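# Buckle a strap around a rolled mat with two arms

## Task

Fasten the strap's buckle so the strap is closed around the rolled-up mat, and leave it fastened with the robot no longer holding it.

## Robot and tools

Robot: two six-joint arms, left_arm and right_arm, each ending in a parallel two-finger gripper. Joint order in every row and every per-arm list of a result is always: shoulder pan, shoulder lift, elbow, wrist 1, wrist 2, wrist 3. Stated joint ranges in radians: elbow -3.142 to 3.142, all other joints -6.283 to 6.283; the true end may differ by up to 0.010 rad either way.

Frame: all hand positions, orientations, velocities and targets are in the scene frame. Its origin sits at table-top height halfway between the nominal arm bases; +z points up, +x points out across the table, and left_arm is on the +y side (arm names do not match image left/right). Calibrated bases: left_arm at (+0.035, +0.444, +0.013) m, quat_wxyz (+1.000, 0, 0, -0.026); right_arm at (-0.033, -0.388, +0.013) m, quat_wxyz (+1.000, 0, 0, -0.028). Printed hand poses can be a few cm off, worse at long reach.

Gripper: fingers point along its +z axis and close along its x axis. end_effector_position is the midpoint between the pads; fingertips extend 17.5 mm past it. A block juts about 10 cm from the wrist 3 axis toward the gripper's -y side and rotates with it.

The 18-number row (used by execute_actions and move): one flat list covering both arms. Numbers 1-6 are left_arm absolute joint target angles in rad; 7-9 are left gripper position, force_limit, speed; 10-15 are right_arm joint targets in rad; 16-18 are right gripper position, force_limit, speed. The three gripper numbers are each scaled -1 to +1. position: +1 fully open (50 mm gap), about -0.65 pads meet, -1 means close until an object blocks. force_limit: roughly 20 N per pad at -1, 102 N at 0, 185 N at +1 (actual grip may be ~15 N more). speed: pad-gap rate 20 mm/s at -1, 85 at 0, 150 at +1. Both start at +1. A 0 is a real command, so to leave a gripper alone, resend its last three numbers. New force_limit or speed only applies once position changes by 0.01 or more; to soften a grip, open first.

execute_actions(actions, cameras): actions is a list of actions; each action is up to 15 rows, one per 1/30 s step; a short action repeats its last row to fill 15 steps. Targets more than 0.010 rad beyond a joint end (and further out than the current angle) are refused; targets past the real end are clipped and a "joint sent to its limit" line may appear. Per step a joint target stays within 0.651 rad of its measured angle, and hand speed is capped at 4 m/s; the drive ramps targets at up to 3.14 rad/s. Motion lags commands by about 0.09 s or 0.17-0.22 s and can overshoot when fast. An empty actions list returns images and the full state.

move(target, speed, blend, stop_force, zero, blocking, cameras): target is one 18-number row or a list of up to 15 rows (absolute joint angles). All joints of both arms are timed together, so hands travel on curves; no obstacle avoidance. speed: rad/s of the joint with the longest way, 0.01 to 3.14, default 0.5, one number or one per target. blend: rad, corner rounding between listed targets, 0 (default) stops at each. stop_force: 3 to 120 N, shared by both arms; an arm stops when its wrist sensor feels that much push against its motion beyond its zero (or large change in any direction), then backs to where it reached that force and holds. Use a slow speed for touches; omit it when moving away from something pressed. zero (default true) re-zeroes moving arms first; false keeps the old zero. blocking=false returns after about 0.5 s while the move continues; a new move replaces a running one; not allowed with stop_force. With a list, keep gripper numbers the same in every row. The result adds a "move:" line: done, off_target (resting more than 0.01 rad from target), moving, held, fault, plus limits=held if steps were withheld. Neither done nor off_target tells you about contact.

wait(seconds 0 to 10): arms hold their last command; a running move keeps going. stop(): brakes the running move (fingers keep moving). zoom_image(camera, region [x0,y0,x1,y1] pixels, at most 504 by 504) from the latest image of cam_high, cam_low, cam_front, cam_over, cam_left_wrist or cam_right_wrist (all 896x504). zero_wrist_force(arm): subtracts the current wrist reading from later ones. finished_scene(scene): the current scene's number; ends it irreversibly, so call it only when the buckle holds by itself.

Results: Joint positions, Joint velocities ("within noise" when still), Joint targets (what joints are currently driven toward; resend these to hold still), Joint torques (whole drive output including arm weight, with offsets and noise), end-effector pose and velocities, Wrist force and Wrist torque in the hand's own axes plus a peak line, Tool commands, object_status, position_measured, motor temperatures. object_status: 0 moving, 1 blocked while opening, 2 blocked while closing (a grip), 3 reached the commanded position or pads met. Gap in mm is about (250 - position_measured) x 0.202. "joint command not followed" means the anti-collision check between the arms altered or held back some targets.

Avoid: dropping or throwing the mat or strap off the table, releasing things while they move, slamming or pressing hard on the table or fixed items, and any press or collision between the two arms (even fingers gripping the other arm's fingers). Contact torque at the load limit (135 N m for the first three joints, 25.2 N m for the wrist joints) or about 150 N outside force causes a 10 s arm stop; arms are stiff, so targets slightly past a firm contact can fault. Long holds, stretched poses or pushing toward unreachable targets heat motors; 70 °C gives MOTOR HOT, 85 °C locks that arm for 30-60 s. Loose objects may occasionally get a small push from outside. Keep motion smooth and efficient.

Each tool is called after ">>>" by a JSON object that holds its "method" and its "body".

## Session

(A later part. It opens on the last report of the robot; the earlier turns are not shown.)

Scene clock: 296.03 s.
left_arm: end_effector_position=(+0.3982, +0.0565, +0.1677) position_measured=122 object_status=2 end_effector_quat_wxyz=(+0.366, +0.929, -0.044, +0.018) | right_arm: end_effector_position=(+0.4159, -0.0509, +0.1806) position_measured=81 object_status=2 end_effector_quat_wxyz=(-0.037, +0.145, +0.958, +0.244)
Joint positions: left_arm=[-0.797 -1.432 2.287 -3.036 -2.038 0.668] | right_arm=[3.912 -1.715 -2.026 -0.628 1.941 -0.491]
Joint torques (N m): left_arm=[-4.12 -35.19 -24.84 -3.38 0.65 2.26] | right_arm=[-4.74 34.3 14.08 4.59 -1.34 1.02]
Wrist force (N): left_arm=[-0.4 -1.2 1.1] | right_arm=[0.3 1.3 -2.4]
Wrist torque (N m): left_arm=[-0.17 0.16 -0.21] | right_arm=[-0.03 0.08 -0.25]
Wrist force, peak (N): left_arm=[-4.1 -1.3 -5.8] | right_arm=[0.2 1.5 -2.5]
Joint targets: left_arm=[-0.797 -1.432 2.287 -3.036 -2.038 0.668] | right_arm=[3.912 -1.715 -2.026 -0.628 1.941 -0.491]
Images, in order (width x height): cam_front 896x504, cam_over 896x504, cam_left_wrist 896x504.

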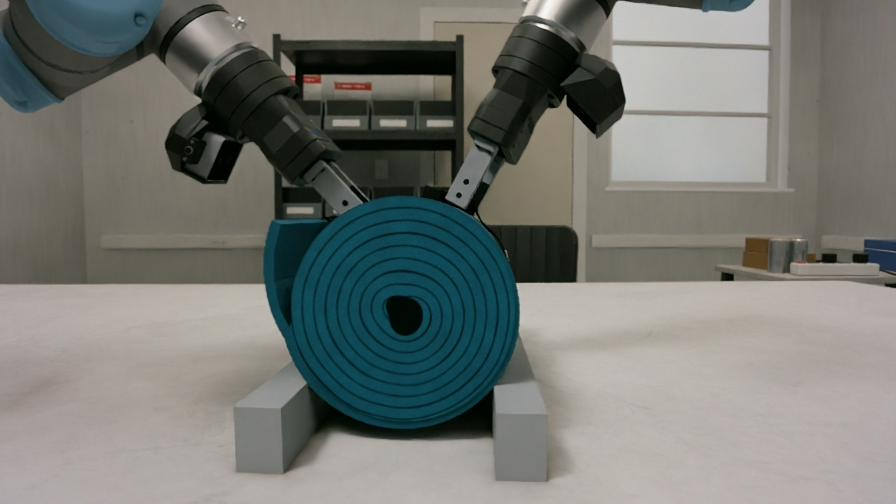

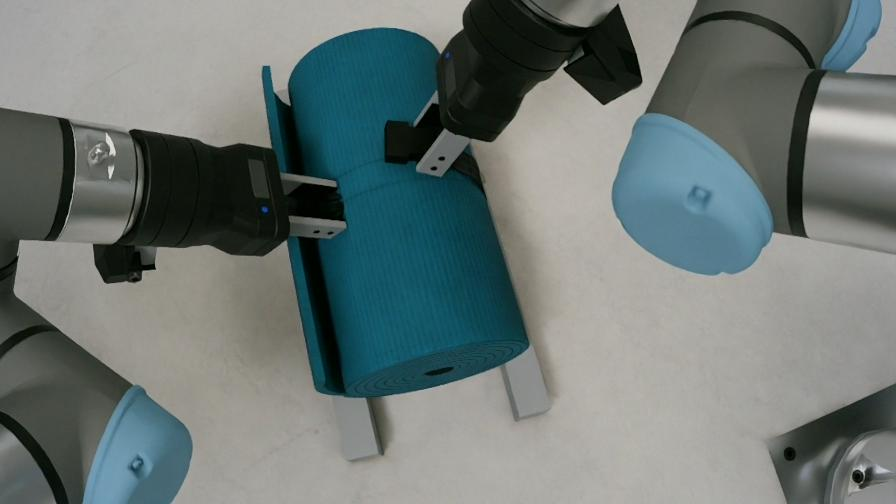

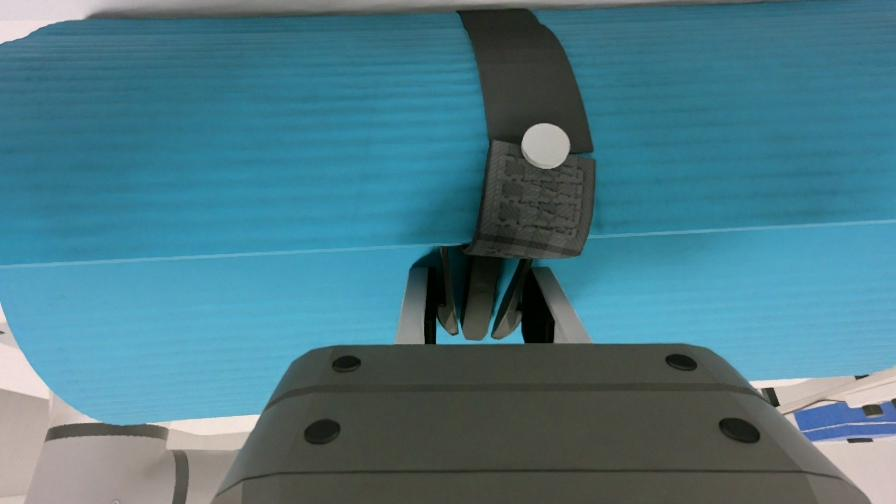

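>>> {"method": "move", "body": {"target": [[-0.797,-1.432,2.287,-3.036,-2.038,0.668,0.63,-1,-0.8,3.912,-1.715,-2.026,-0.628,1.941,-0.491,-1,-1,-1],[-0.787,-1.455,2.289,-3.010,-2.043,0.677,0.63,-1,-0.8,3.912,-1.715,-2.026,-0.628,1.941,-0.491,-1,-1,-1],[-0.699,-1.257,2.360,-3.489,-2.234,0.585,0.63,-1,-0.8,3.912,-1.715,-2.026,-0.628,1.941,-0.491,-1,-1,-1]], "speed": 0.2, "cameras": ["cam_left_wrist"]}}

>>> {"method": "move", "body": {"target": [-0.712,-1.238,2.353,-3.509,-2.224,0.574,0.63,-1,-0.8,3.912,-1.715,-2.026,-0.628,1.941,-0.491,-1,-1,-1], "speed": 0.03, "stop_force": 10, "cameras": ["cam_left_wrist","cam_over","cam_front"]}}

Scene clock: 333.83 s.
left_arm: end_effector_position=(+0.4012, +0.0663, +0.1618) position_measured=58 object_status=3 end_effector_quat_wxyz=(+0.479, +0.877, -0.026, +0.014) | right_arm: end_effector_position=(+0.4159, -0.0509, +0.1806) position_measured=81 object_status=2 end_effector_quat_wxyz=(-0.037, +0.145, +0.958, +0.244)
Joint positions: left_arm=[-0.699 -1.257 2.36 -3.489 -2.234 0.585] | right_arm=[3.912 -1.715 -2.026 -0.628 1.941 -0.491]
Joint torques (N m): left_arm=[-7.5 -37.84 -19.92 -1.78 0.58 2.72] | right_arm=[-5.59 33.93 14.04 4.61 -1.25 0.93]
Wrist force (N): left_arm=[-0.7 -2.0 1.3] | right_arm=[0.3 1.4 -2.5]
Wrist torque (N m): left_arm=[-0.28 0.26 -0.12] | right_arm=[-0.02 0.07 -0.24]
Wrist force, peak (N): left_arm=[-0.9 -2.2 1.2] | right_arm=[0.1 1.5 -2.6]
Joint targets: left_arm=[-0.699 -1.257 2.360 -3.489 -2.234 0.585] | right_arm=[3.912 -1.715 -2.026 -0.628 1.941 -0.491]
move: done
Images, in order (width x height): cam_left_wrist 896x504.

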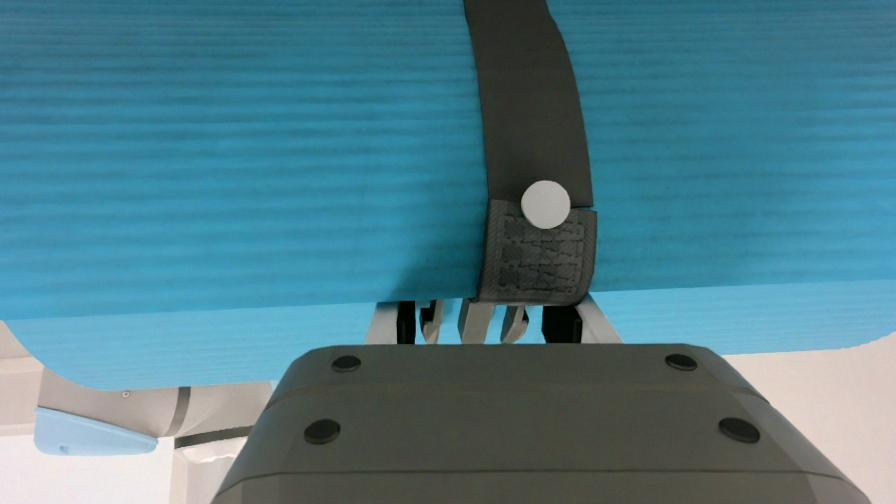

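Scene clock: 335.00 s.
left_arm: end_effector_position=(+0.4013, +0.0642, +0.1608) position_measured=58 object_status=3 end_effector_quat_wxyz=(+0.479, +0.877, -0.027, +0.014) | right_arm: end_effector_position=(+0.4159, -0.0509, +0.1806) position_measured=81 object_status=2 end_effector_quat_wxyz=(-0.037, +0.145, +0.958, +0.244)
Joint positions: left_arm=[-0.703 -1.251 2.358 -3.495 -2.231 0.582] | right_arm=[3.912 -1.715 -2.026 -0.628 1.941 -0.491]
Joint torques (N m): left_arm=[6.67 -36.41 -7.68 -1.56 -2.12 2.3] | right_arm=[-5.03 33.99 14.22 4.64 -1.31 1.04]
Wrist force (N): left_arm=[-2.2 -3.1 -8.4] | right_arm=[0.1 0.2 -2.2]
Wrist torque (N m): left_arm=[-0.17 0.00 -0.14] | right_arm=[-0.05 0.06 -0.22]
Wrist force, peak (N): left_arm=[-3.3 -3.1 -17.4] | right_arm=[-0.4 -0.3 -2.8]
Joint targets: left_arm=[-0.703 -1.251 2.358 -3.495 -2.231 0.582] | right_arm=[3.912 -1.715 -2.026 -0.628 1.941 -0.491]
move: contact (left_arm); left_arm: the wrist 1 is farthest, 0.014 rad from its target
Images, in order (width x height): cam_front 896x504, cam_over 896x504, cam_left_wrist 896x504.

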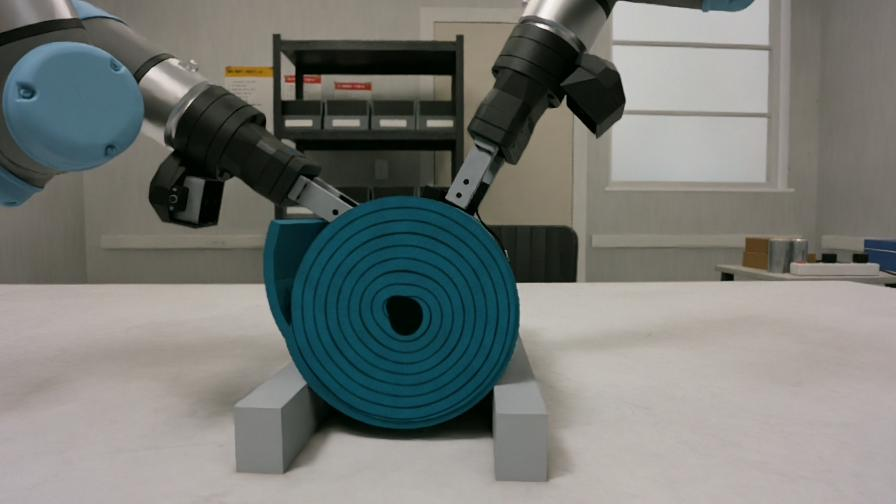

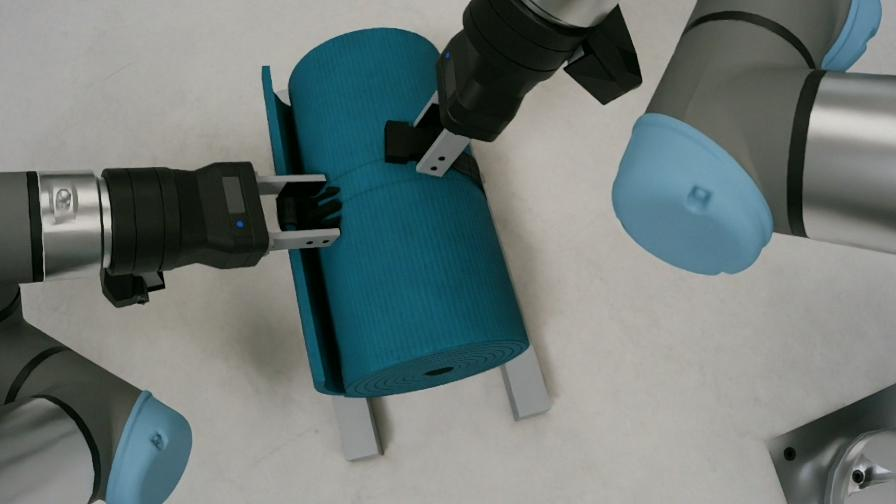

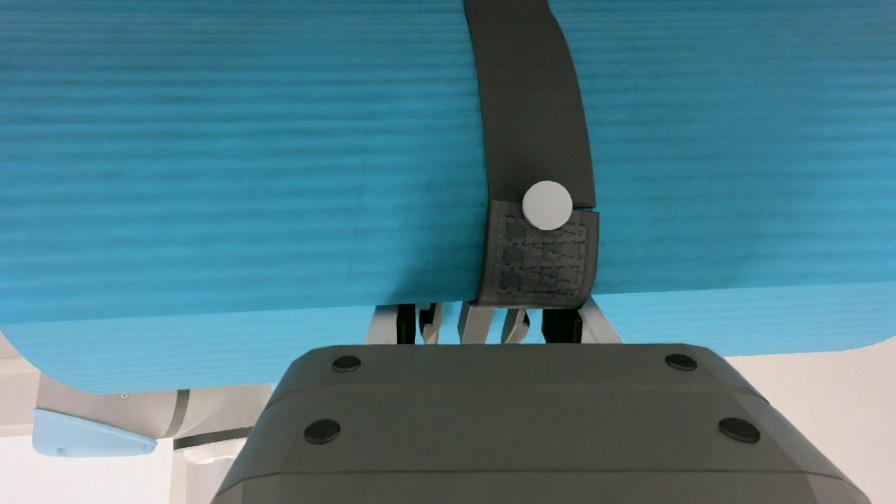

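>>> {"method": "execute_actions", "body": {"actions": [[[-0.703,-1.251,2.358,-3.495,-2.231,0.582,-1,-1,-1,3.912,-1.715,-2.026,-0.628,1.941,-0.491,-1,-1,-1]],[[-0.703,-1.251,2.358,-3.495,-2.231,0.582,-1,-1,-1,3.912,-1.715,-2.026,-0.628,1.941,-0.491,-1,-1,-1]]], "cameras": ["cam_left_wrist","cam_over"]}}

>>> {"method": "zoom_image", "body": {"camera": "cam_over", "region": [230, 140, 390, 270]}}

Scene clock: 339.53 s.
left_arm: end_effector_position=(+0.4012, +0.0642, +0.1605) position_measured=118 object_status=2 end_effector_quat_wxyz=(+0.479, +0.877, -0.027, +0.014) | right_arm: end_effector_position=(+0.4159, -0.0509, +0.1806) position_measured=81 object_status=2 end_effector_quat_wxyz=(-0.037, +0.145, +0.958, +0.244)
Joint positions: left_arm=[-0.703 -1.251 2.358 -3.495 -2.231 0.582] | right_arm=[3.912 -1.715 -2.026 -0.628 1.941 -0.491]
Joint torques (N m): left_arm=[-7.26 -19.8 -8.26 -5.4 1.44 1.03] | right_arm=[-4.99 33.98 13.89 4.58 -1.24 0.97]
Wrist force (N): left_arm=[-2.4 -1.1 -3.0] | right_arm=[0.0 0.9 -2.1]
Wrist torque (N m): left_arm=[-0.22 0.17 -0.18] | right_arm=[-0.03 0.09 -0.24]
Wrist force, peak (N): left_arm=[-5.5 -2.2 -8.0] | right_arm=[-0.1 0.6 -2.6]
Joint targets: left_arm=[-0.703 -1.251 2.358 -3.495 -2.231 0.582] | right_arm=[3.912 -1.715 -2.026 -0.628 1.941 -0.491]
Images, in order (width x height): cam_over 896x504, cam_left_wrist 896x504.

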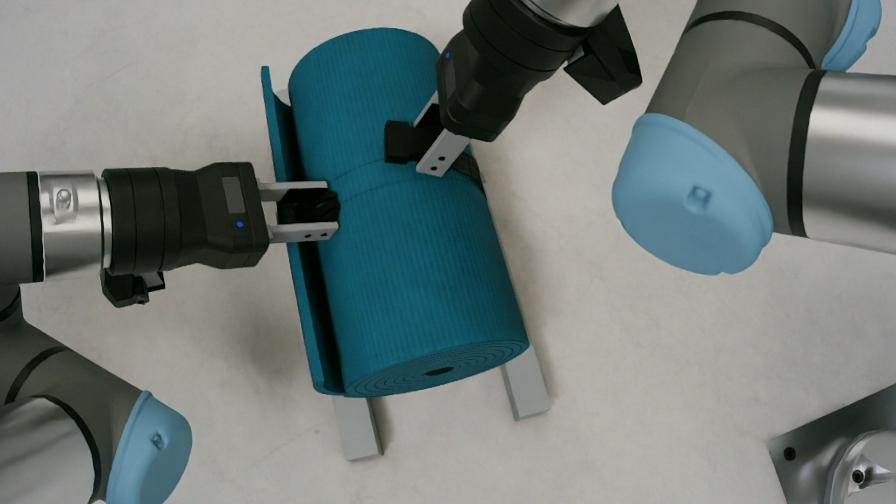

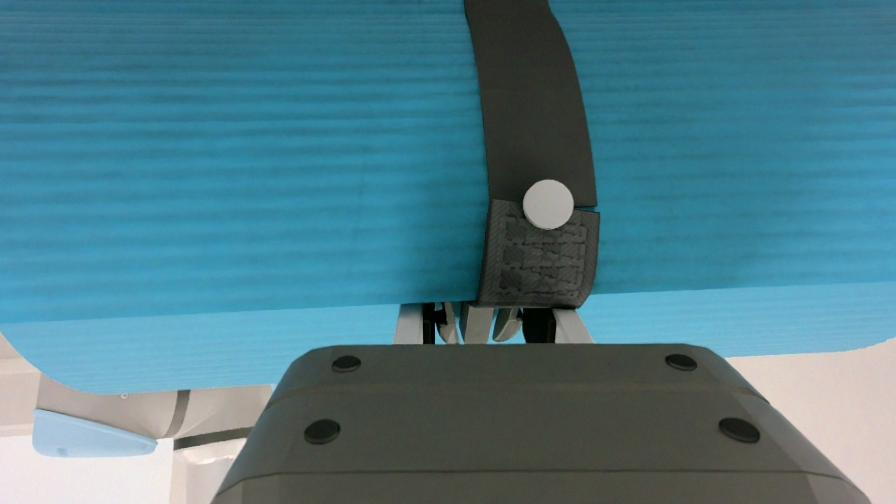

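Scaled by 3.150.

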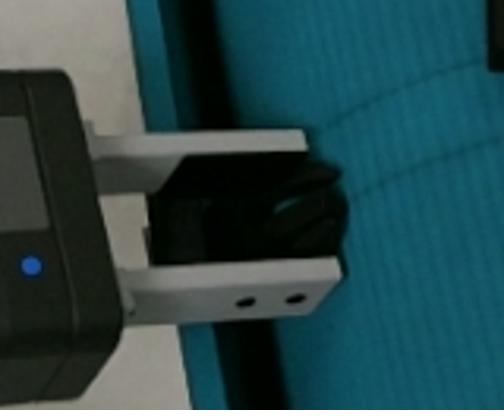

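>>> {"method": "move", "body": {"target": [-0.807,-1.431,2.249,-3.003,-2.032,0.623,-1,-1,-0.8,3.912,-1.715,-2.026,-0.628,1.941,-0.491,-1,-1,-1], "speed": 0.12, "stop_force": 30, "cameras": ["cam_left_wrist","cam_over","cam_front"]}}

>>> {"method": "zoom_image", "body": {"camera": "cam_over", "region": [230, 140, 390, 270]}}

Scene clock: 354.53 s.
left_arm: end_effector_position=(+0.4021, +0.0622, +0.1611) position_measured=118 object_status=2 end_effector_quat_wxyz=(+0.473, +0.881, -0.026, +0.014) | right_arm: end_effector_position=(+0.4159, -0.0510, +0.1807) position_measured=81 object_status=2 end_effector_quat_wxyz=(-0.037, +0.145, +0.958, +0.244)
Joint positions: left_arm=[-0.709 -1.262 2.352 -3.465 -2.219 0.584] | right_arm=[3.912 -1.715 -2.026 -0.628 1.941 -0.491]
Joint torques (N m): left_arm=[1.24 -23.84 -11.89 -0.66 1.41 -2.63] | right_arm=[4.78 30.41 15.08 4.6 1.18 0.84]
Wrist force (N): left_arm=[-7.3 -7.7 -29.5] | right_arm=[0.4 -0.6 -4.9]
Wrist torque (N m): left_arm=[0.00 -0.32 -0.15] | right_arm=[-0.05 0.06 -0.20]
Wrist force, peak (N): left_arm=[-15.8 -12.5 -38.9] | right_arm=[-0.8 -5.1 -9.9]
Joint targets: left_arm=[-0.709 -1.262 2.352 -3.465 -2.219 0.584] | right_arm=[3.912 -1.715 -2.026 -0.628 1.941 -0.491]
move: contact (left_arm); left_arm: the wrist 1 is farthest, 0.462 rad from its target
Images, in order (width x height): cam_front 896x504, cam_over 896x504, cam_left_wrist 896x504.

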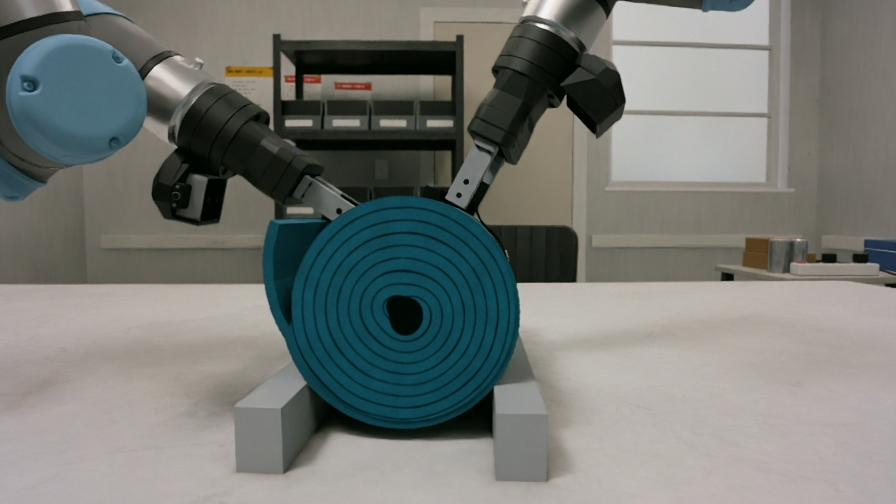

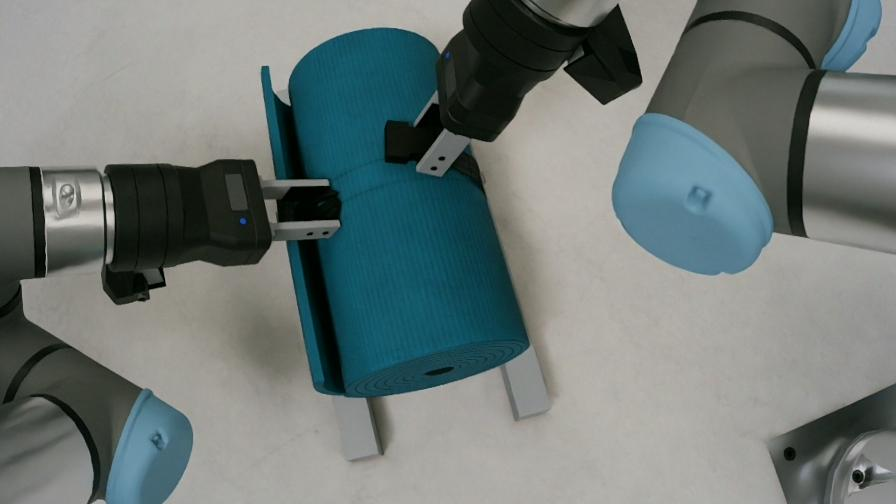

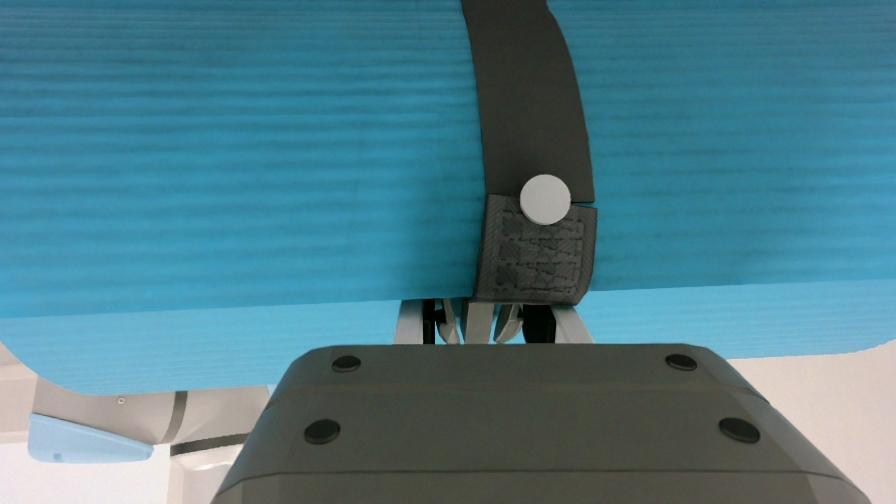

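Scaled by 3.150.

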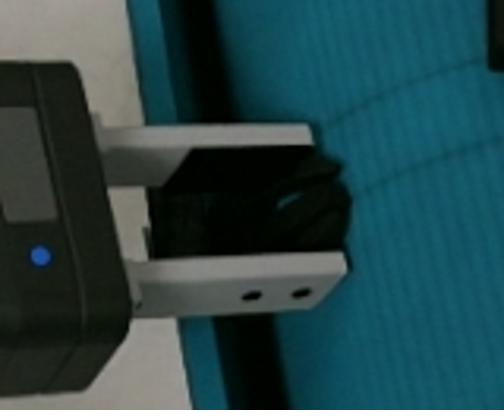

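>>> {"method": "move", "body": {"target": [[-0.7495,-1.4035,2.3096,-3.1625,-2.1207,0.629,-1,-1,-0.8,3.912,-1.715,-2.026,-0.628,1.941,-0.491,-1,-1,-1],[-0.807,-1.431,2.249,-3.003,-2.032,0.623,-1,-1,-0.8,3.912,-1.715,-2.026,-0.628,1.941,-0.491,-1,-1,-1]], "speed": 0.12, "cameras": ["cam_left_wrist","cam_over","cam_front"]}}

>>> {"method": "zoom_image", "body": {"camera": "cam_over", "region": [230, 140, 390, 270]}}

Scene clock: 364.67 s.
left_arm: end_effector_position=(+0.4033, +0.0445, +0.1778) position_measured=118 object_status=2 end_effector_quat_wxyz=(+0.366, +0.930, -0.028, +0.011) end_effector_velocity=(+0.000, +0.000, -0.001) end_effector_angular_velocity=(-0.002, +0.001, -0.001) | right_arm: end_effector_position=(+0.4159, -0.0509, +0.1807) position_measured=81 object_status=2 end_effector_quat_wxyz=(-0.037, +0.145, +0.958, +0.244)
Joint positions: left_arm=[-0.807 -1.431 2.249 -3.003 -2.032 0.623] | right_arm=[3.912 -1.715 -2.026 -0.628 1.941 -0.491]
Joint velocities: left_arm=[0.001 0.002 0.003 -0.006 -0.003 0] | right_arm=[within noise]
Joint torques (N m): left_arm=[10.4 -24.3 -11.37 -5.89 -2.48 -1.95] | right_arm=[-4.16 15.64 14.72 2.01 -1.13 0.88]
Wrist force (N): left_arm=[-0.7 -0.8 1.1] | right_arm=[0.8 2.0 -3.0]
Wrist torque (N m): left_arm=[-0.08 0.18 -0.09] | right_arm=[-0.01 0.06 -0.26]
Wrist force, peak (N): left_arm=[-7.4 -7.1 -30.4] | right_arm=[-0.5 -1.3 -5.4]
Joint targets: left_arm=[-0.807 -1.431 2.249 -3.003 -2.032 0.623] | right_arm=[3.912 -1.715 -2.026 -0.628 1.941 -0.491]
move: done
Images, in order (width x height): cam_front 896x504, cam_over 896x504, cam_left_wrist 896x504.

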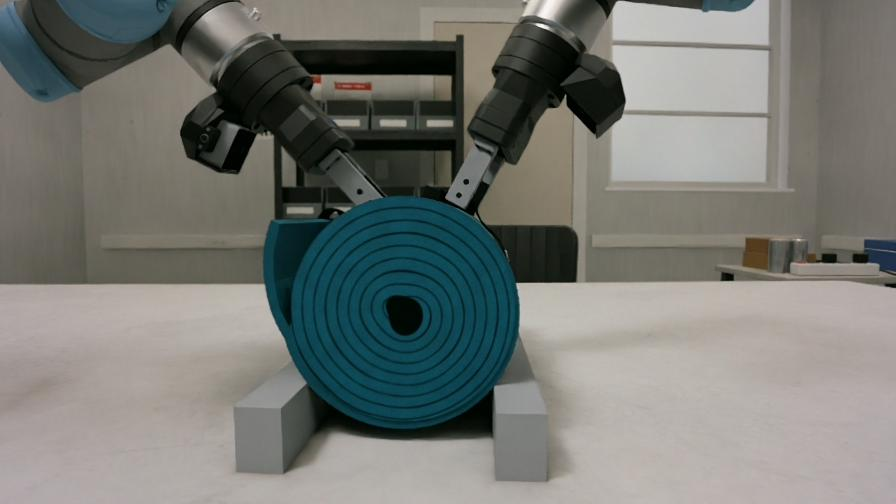

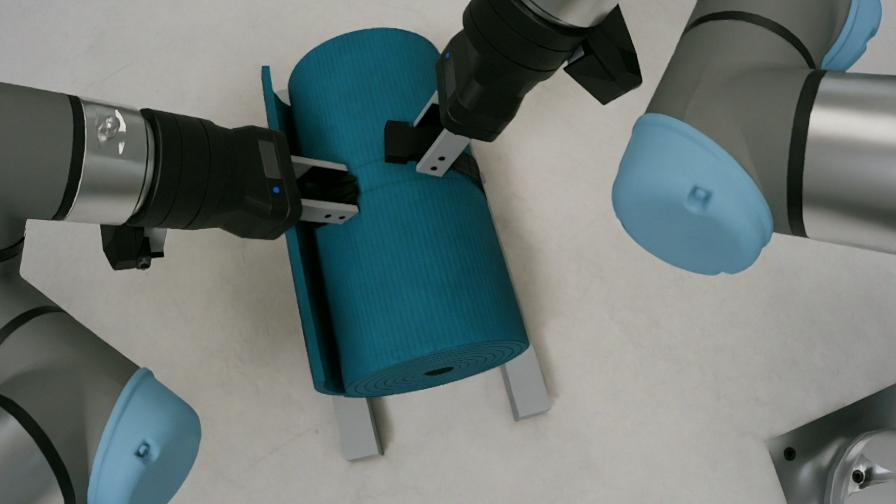

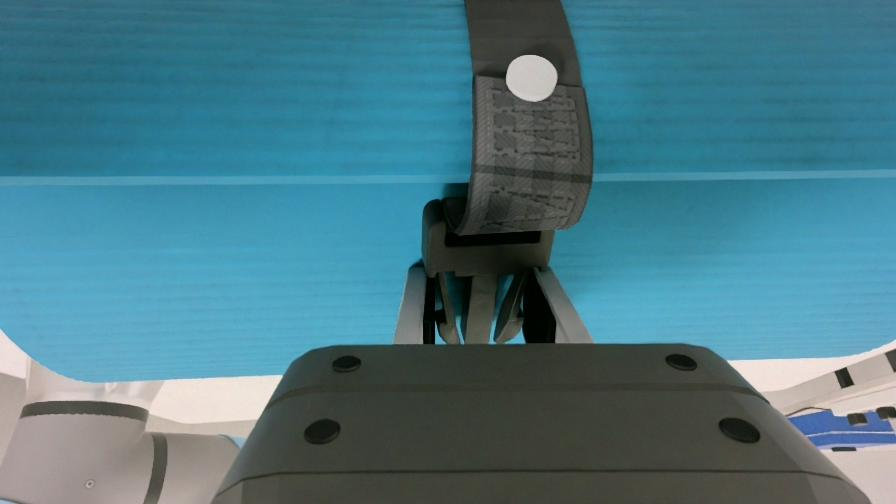

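Scaled by 3.150.

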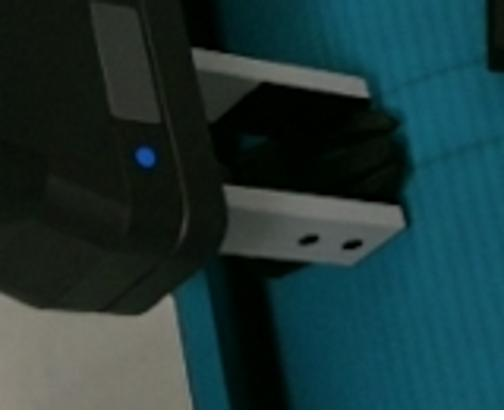

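>>> {"method": "move", "body": {"target": [[-0.807,-1.431,2.249,-3.003,-2.032,0.623,0.62,-1,0,3.912,-1.715,-2.026,-0.628,1.941,-0.491,-1,-1,-1],[-0.789,-1.420,2.2726,-3.0305,-2.0425,0.64,0.62,-1,0,3.912,-1.715,-2.026,-0.628,1.941,-0.491,-1,-1,-1]], "speed": 0.3, "cameras": ["cam_left_wrist","cam_over"]}}

Scene clock: 375.60 s.
left_arm: end_effector_position=(+0.4039, +0.0550, +0.1673) position_measured=59 object_status=3 end_effector_quat_wxyz=(+0.366, +0.930, -0.028, +0.011) | right_arm: end_effector_position=(+0.4159, -0.0509, +0.1806) position_measured=81 object_status=2 end_effector_quat_wxyz=(-0.037, +0.145, +0.958, +0.244)
Joint positions: left_arm=[-0.789 -1.42 2.273 -3.031 -2.043 0.64] | right_arm=[3.912 -1.715 -2.026 -0.628 1.941 -0.491]
Joint torques (N m): left_arm=[-8.69 -15.55 -17.57 3.09 2.05 -0.57] | right_arm=[-6.24 17.11 15.32 2.11 -1.76 0.73]
Wrist force (N): left_arm=[1.2 12.5 -19.9] | right_arm=[0.0 1.0 -2.0]
Wrist torque (N m): left_arm=[-0.01 -0.36 -0.51] | right_arm=[-0.01 0.09 -0.24]
Wrist force, peak (N): left_arm=[1.1 12.9 -20.0] | right_arm=[0.8 2.2 -3.3]
Joint targets: left_arm=[-0.789 -1.420 2.273 -3.030 -2.043 0.640] | right_arm=[3.912 -1.715 -2.026 -0.628 1.941 -0.491]
move: done
Images, in order (width x height): cam_over 896x504, cam_left_wrist 896x504.

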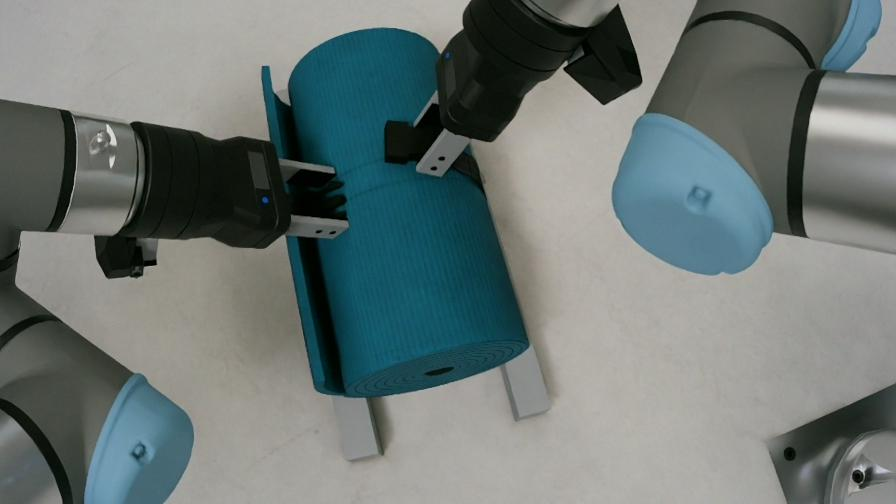

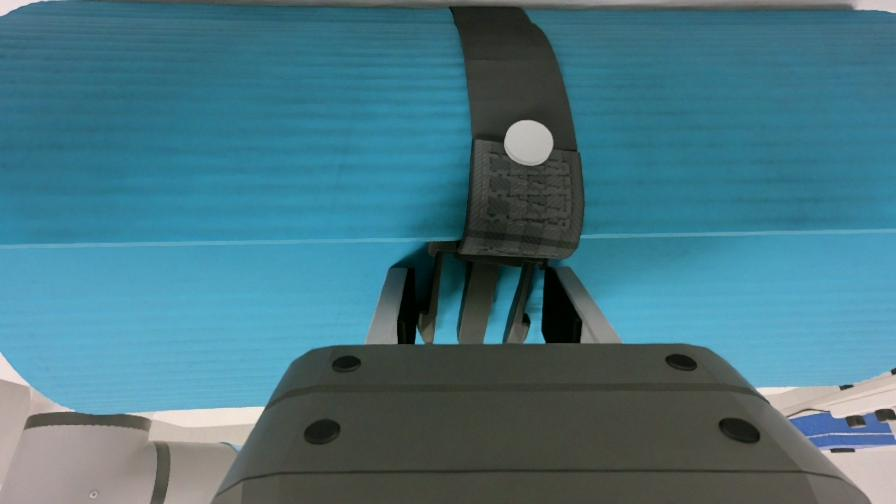

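>>> {"method": "move", "body": {"target": [[-0.789,-1.425,2.273,-3.0255,-2.0425,0.64,-1,-1,-0.5,3.912,-1.715,-2.026,-0.628,1.941,-0.491,-1,-1,-1],[-0.7495,-1.4035,2.3096,-3.1625,-2.1207,0.629,-1,-1,-0.5,3.912,-1.715,-2.026,-0.628,1.941,-0.491,-1,-1,-1],[-0.807,-1.431,2.249,-3.003,-2.032,0.623,-1,-1,-0.5,3.912,-1.715,-2.026,-0.628,1.941,-0.491,-1,-1,-1]], "speed": 0.2, "cameras": ["cam_left_wrist","cam_right_wrist","cam_over","cam_front","cam_low"]}}

>>> {"method": "zoom_image", "body": {"camera": "cam_over", "region": [270, 100, 490, 240]}}

>>> {"method": "zoom_image", "body": {"camera": "cam_front", "region": [260, 130, 520, 260]}}

Scene clock: 402.40 s.
left_arm: end_effector_position=(+0.4033, +0.0445, +0.1778) position_measured=127 object_status=2 end_effector_quat_wxyz=(+0.366, +0.930, -0.028, +0.011) | right_arm: end_effector_position=(+0.4159, -0.0509, +0.1806) position_measured=81 object_status=2 end_effector_quat_wxyz=(-0.037, +0.145, +0.958, +0.244)
Joint positions: left_arm=[-0.807 -1.431 2.249 -3.003 -2.032 0.623] | right_arm=[3.912 -1.715 -2.026 -0.628 1.941 -0.491]
Joint torques (N m): left_arm=[8.93 -17.95 -12.76 -5.39 -2.4 -1.2] | right_arm=[-5.89 33.22 14.75 4.57 1.22 0.6]
Wrist force (N): left_arm=[-0.4 -1.0 -0.6] | right_arm=[-0.3 0.9 -2.6]
Wrist torque (N m): left_arm=[0.01 0.20 -0.09] | right_arm=[-0.04 0.07 -0.24]
Wrist force, peak (N): left_arm=[-15.2 4.6 -27.4] | right_arm=[-0.2 1.4 -3.0]
Joint targets: left_arm=[-0.807 -1.431 2.249 -3.003 -2.032 0.623] | right_arm=[3.912 -1.715 -2.026 -0.628 1.941 -0.491]
move: done
Images, in order (width x height): cam_low 896x504, cam_front 896x504, cam_over 896x504, cam_left_wrist 896x504, cam_right_wrist 896x504.

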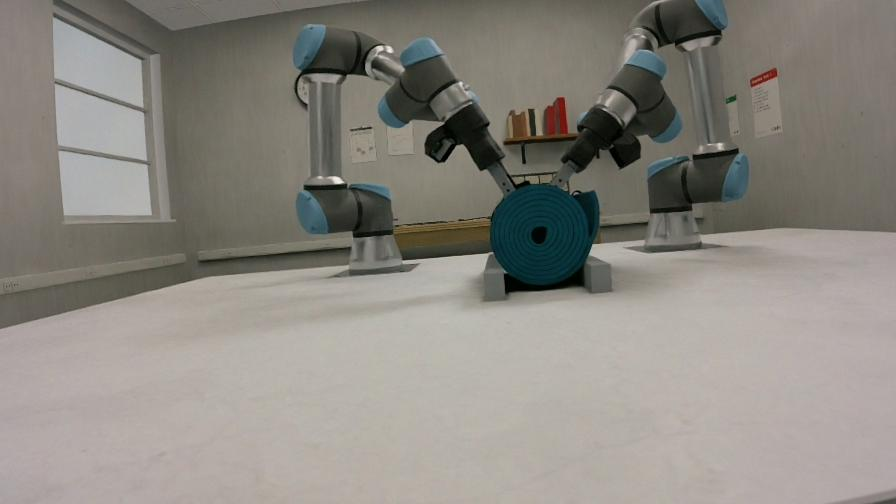

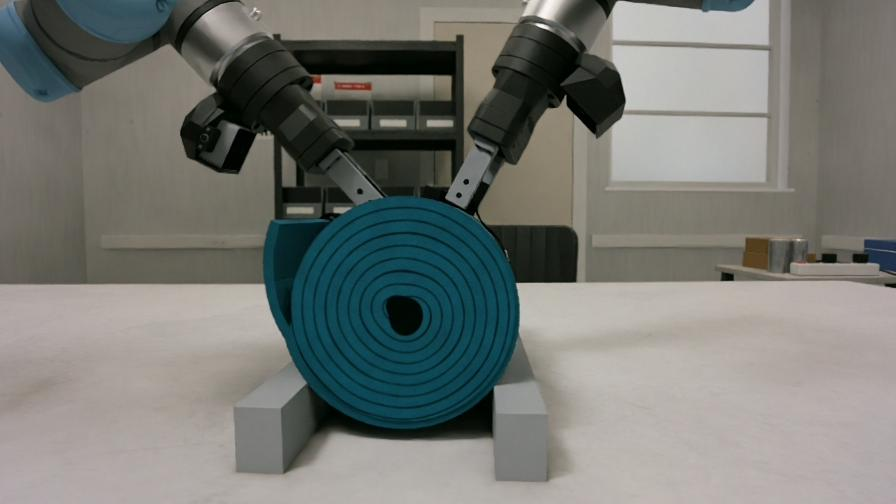

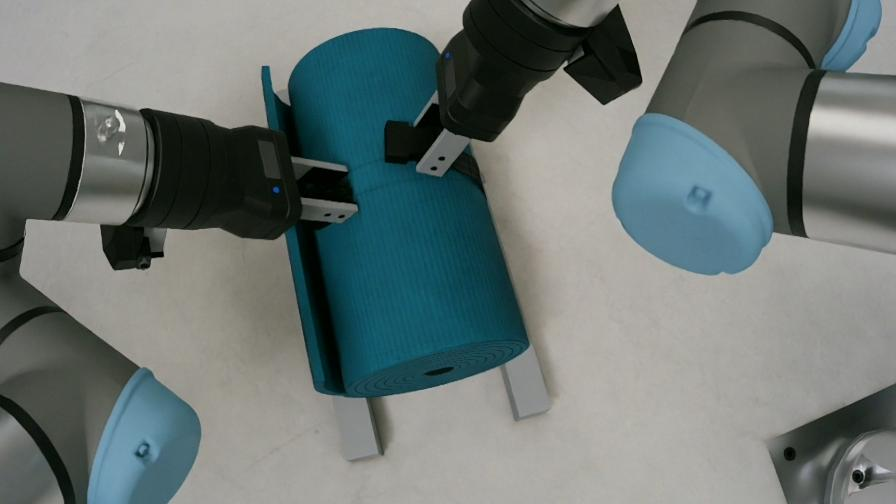

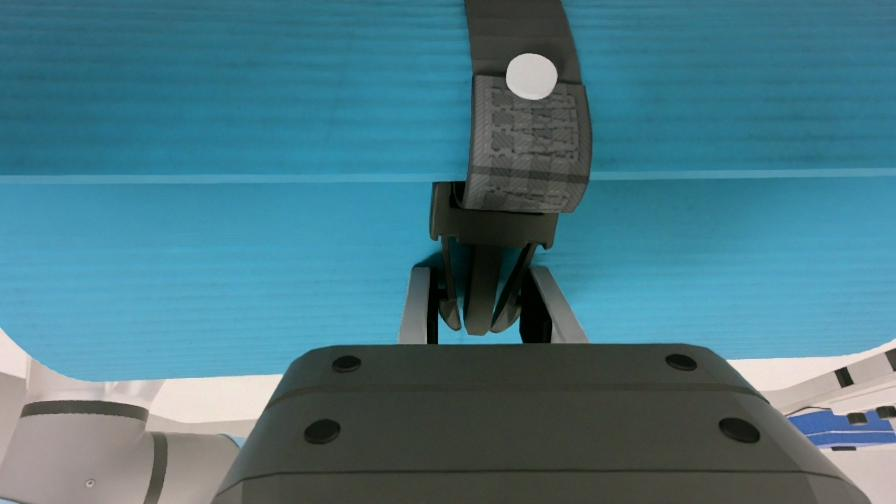

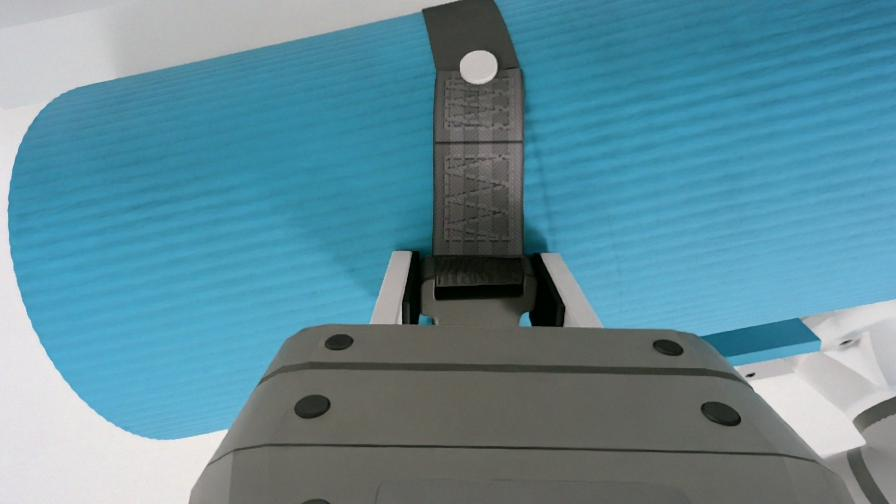

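Scaled by 2.291.

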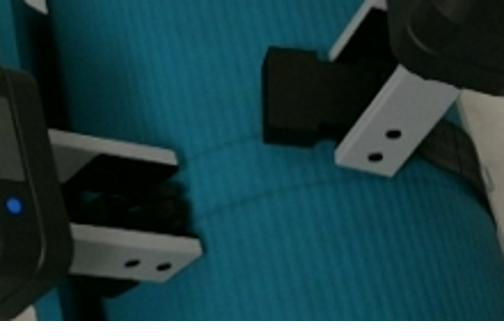

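Scaled by 1.938.

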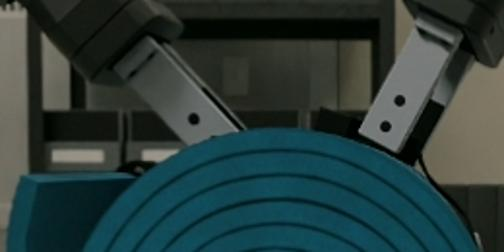

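>>> {"method": "move", "body": {"target": [[-0.807,-1.431,2.249,-3.003,-2.032,0.623,1,-1,-0.5,3.912,-1.715,-2.026,-0.628,1.941,-0.491,-1,-1,-1],[-0.780,-1.50,2.24,-2.88,-2.0,0.66,1,-1,-0.5,3.912,-1.715,-2.026,-0.628,1.941,-0.491,-1,-1,-1],[-0.816,-1.570,2.181,-2.577,-1.8856,0.699,1,-1,-0.5,3.912,-1.715,-2.026,-0.628,1.941,-0.491,-1,-1,-1]], "speed": 0.25, "blend": [0,0.05,0], "cameras": ["cam_left_wrist"]}}

>>> {"method": "move", "body": {"target": [-0.838,-1.5035,2.198,-2.6665,-1.877,0.678,1,-1,-0.5,3.912,-1.715,-2.026,-0.628,1.941,-0.491,-1,-1,-1], "speed": 0.06, "stop_force": 12, "cameras": ["cam_left_wrist","cam_over","cam_front"]}}

>>> {"method": "zoom_image", "body": {"camera": "cam_over", "region": [230, 120, 410, 270]}}

Scene clock: 441.13 s.
left_arm: end_effector_position=(+0.4044, +0.0899, +0.1863) position_measured=3 object_status=3 end_effector_quat_wxyz=(+0.247, +0.968, -0.029, +0.008) | right_arm: end_effector_position=(+0.4159, -0.0509, +0.1806) position_measured=81 object_status=2 end_effector_quat_wxyz=(-0.037, +0.145, +0.958, +0.244)
Joint positions: left_arm=[-0.816 -1.57 2.181 -2.577 -1.886 0.699] | right_arm=[3.912 -1.715 -2.026 -0.628 1.941 -0.491]
Joint torques (N m): left_arm=[9.59 -14.65 -15.51 -4.94 -2.05 -2.43] | right_arm=[-6.35 34.82 15.28 4.4 3.04 0.41]
Wrist force (N): left_arm=[-0.8 -0.2 0.5] | right_arm=[-0.3 1.1 -2.5]
Wrist torque (N m): left_arm=[-0.01 0.16 -0.18] | right_arm=[-0.05 0.06 -0.24]
Wrist force, peak (N): left_arm=[-1.1 -0.7 1.9] | right_arm=[-0.4 1.6 -2.9]
Joint targets: left_arm=[-0.816 -1.570 2.181 -2.577 -1.886 0.699] | right_arm=[3.912 -1.715 -2.026 -0.628 1.941 -0.491]
move: done
Images, in order (width x height): cam_left_wrist 896x504.

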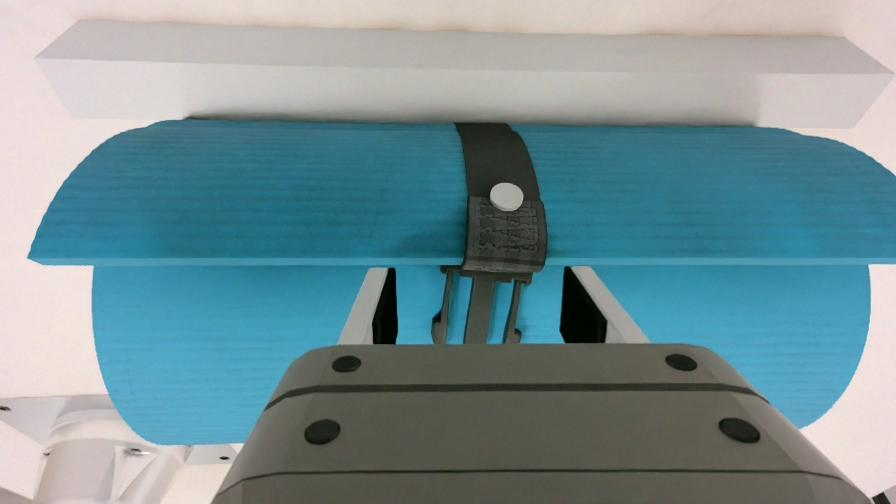

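Scene clock: 442.83 s.
left_arm: end_effector_position=(+0.4046, +0.0838, +0.1752) position_measured=3 object_status=3 end_effector_quat_wxyz=(+0.247, +0.968, -0.029, +0.008) | right_arm: end_effector_position=(+0.4159, -0.0509, +0.1806) position_measured=81 object_status=2 end_effector_quat_wxyz=(-0.037, +0.145, +0.958, +0.244)
Joint positions: left_arm=[-0.825 -1.542 2.188 -2.615 -1.882 0.69] | right_arm=[3.912 -1.715 -2.026 -0.628 1.941 -0.491]
Joint torques (N m): left_arm=[9.74 -14.93 -22.81 -4.09 -0.91 2.64] | right_arm=[-5.52 34.4 15.18 4.36 2.98 0.51]
Wrist force (N): left_arm=[-2.6 5.2 -12.1] | right_arm=[-0.4 0.9 -2.1]
Wrist torque (N m): left_arm=[0.13 -0.22 -0.24] | right_arm=[-0.03 0.09 -0.23]
Wrist force, peak (N): left_arm=[-3.8 7.9 -18.8] | right_arm=[-0.4 1.6 -2.9]
Joint targets: left_arm=[-0.825 -1.542 2.188 -2.615 -1.882 0.690] | right_arm=[3.912 -1.715 -2.026 -0.628 1.941 -0.491]
move: contact (left_arm); left_arm: the wrist 1 is farthest, 0.052 rad from its target
Images, in order (width x height): cam_front 896x504, cam_over 896x504, cam_left_wrist 896x504.

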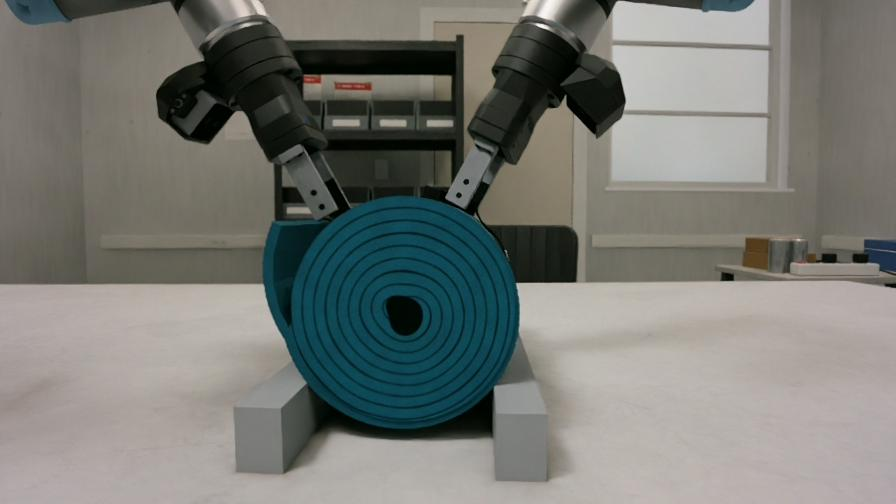

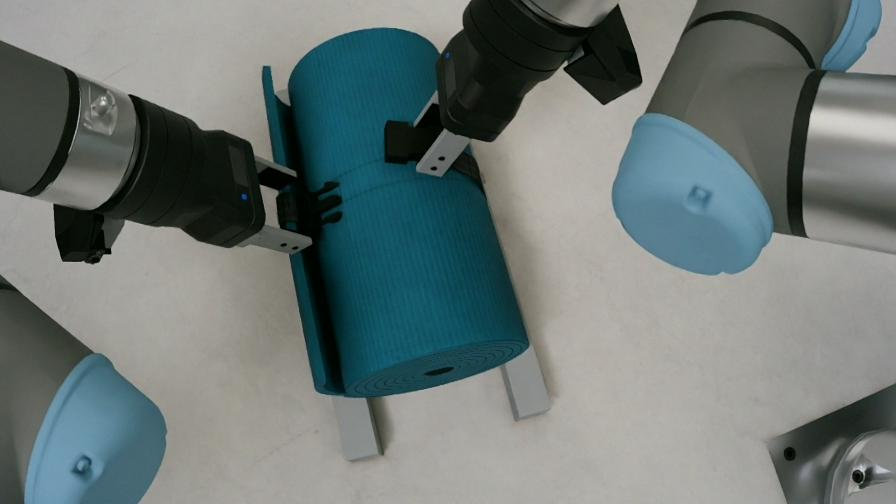

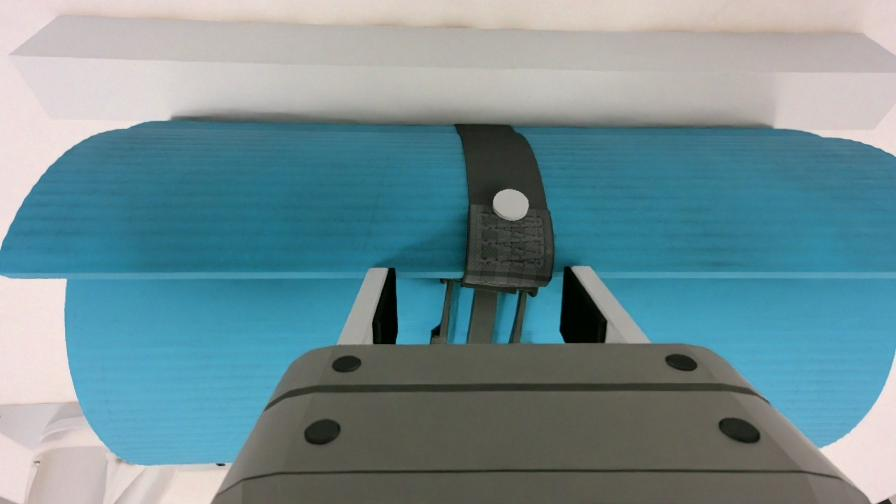

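Scaled by 2.800.

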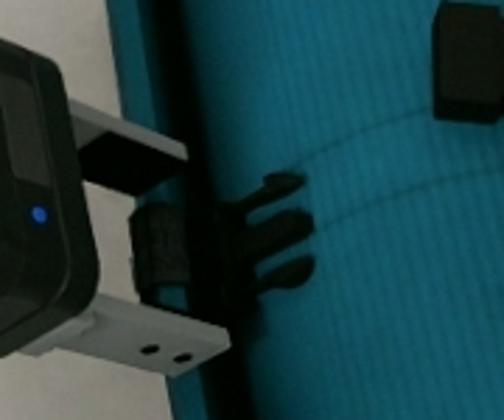

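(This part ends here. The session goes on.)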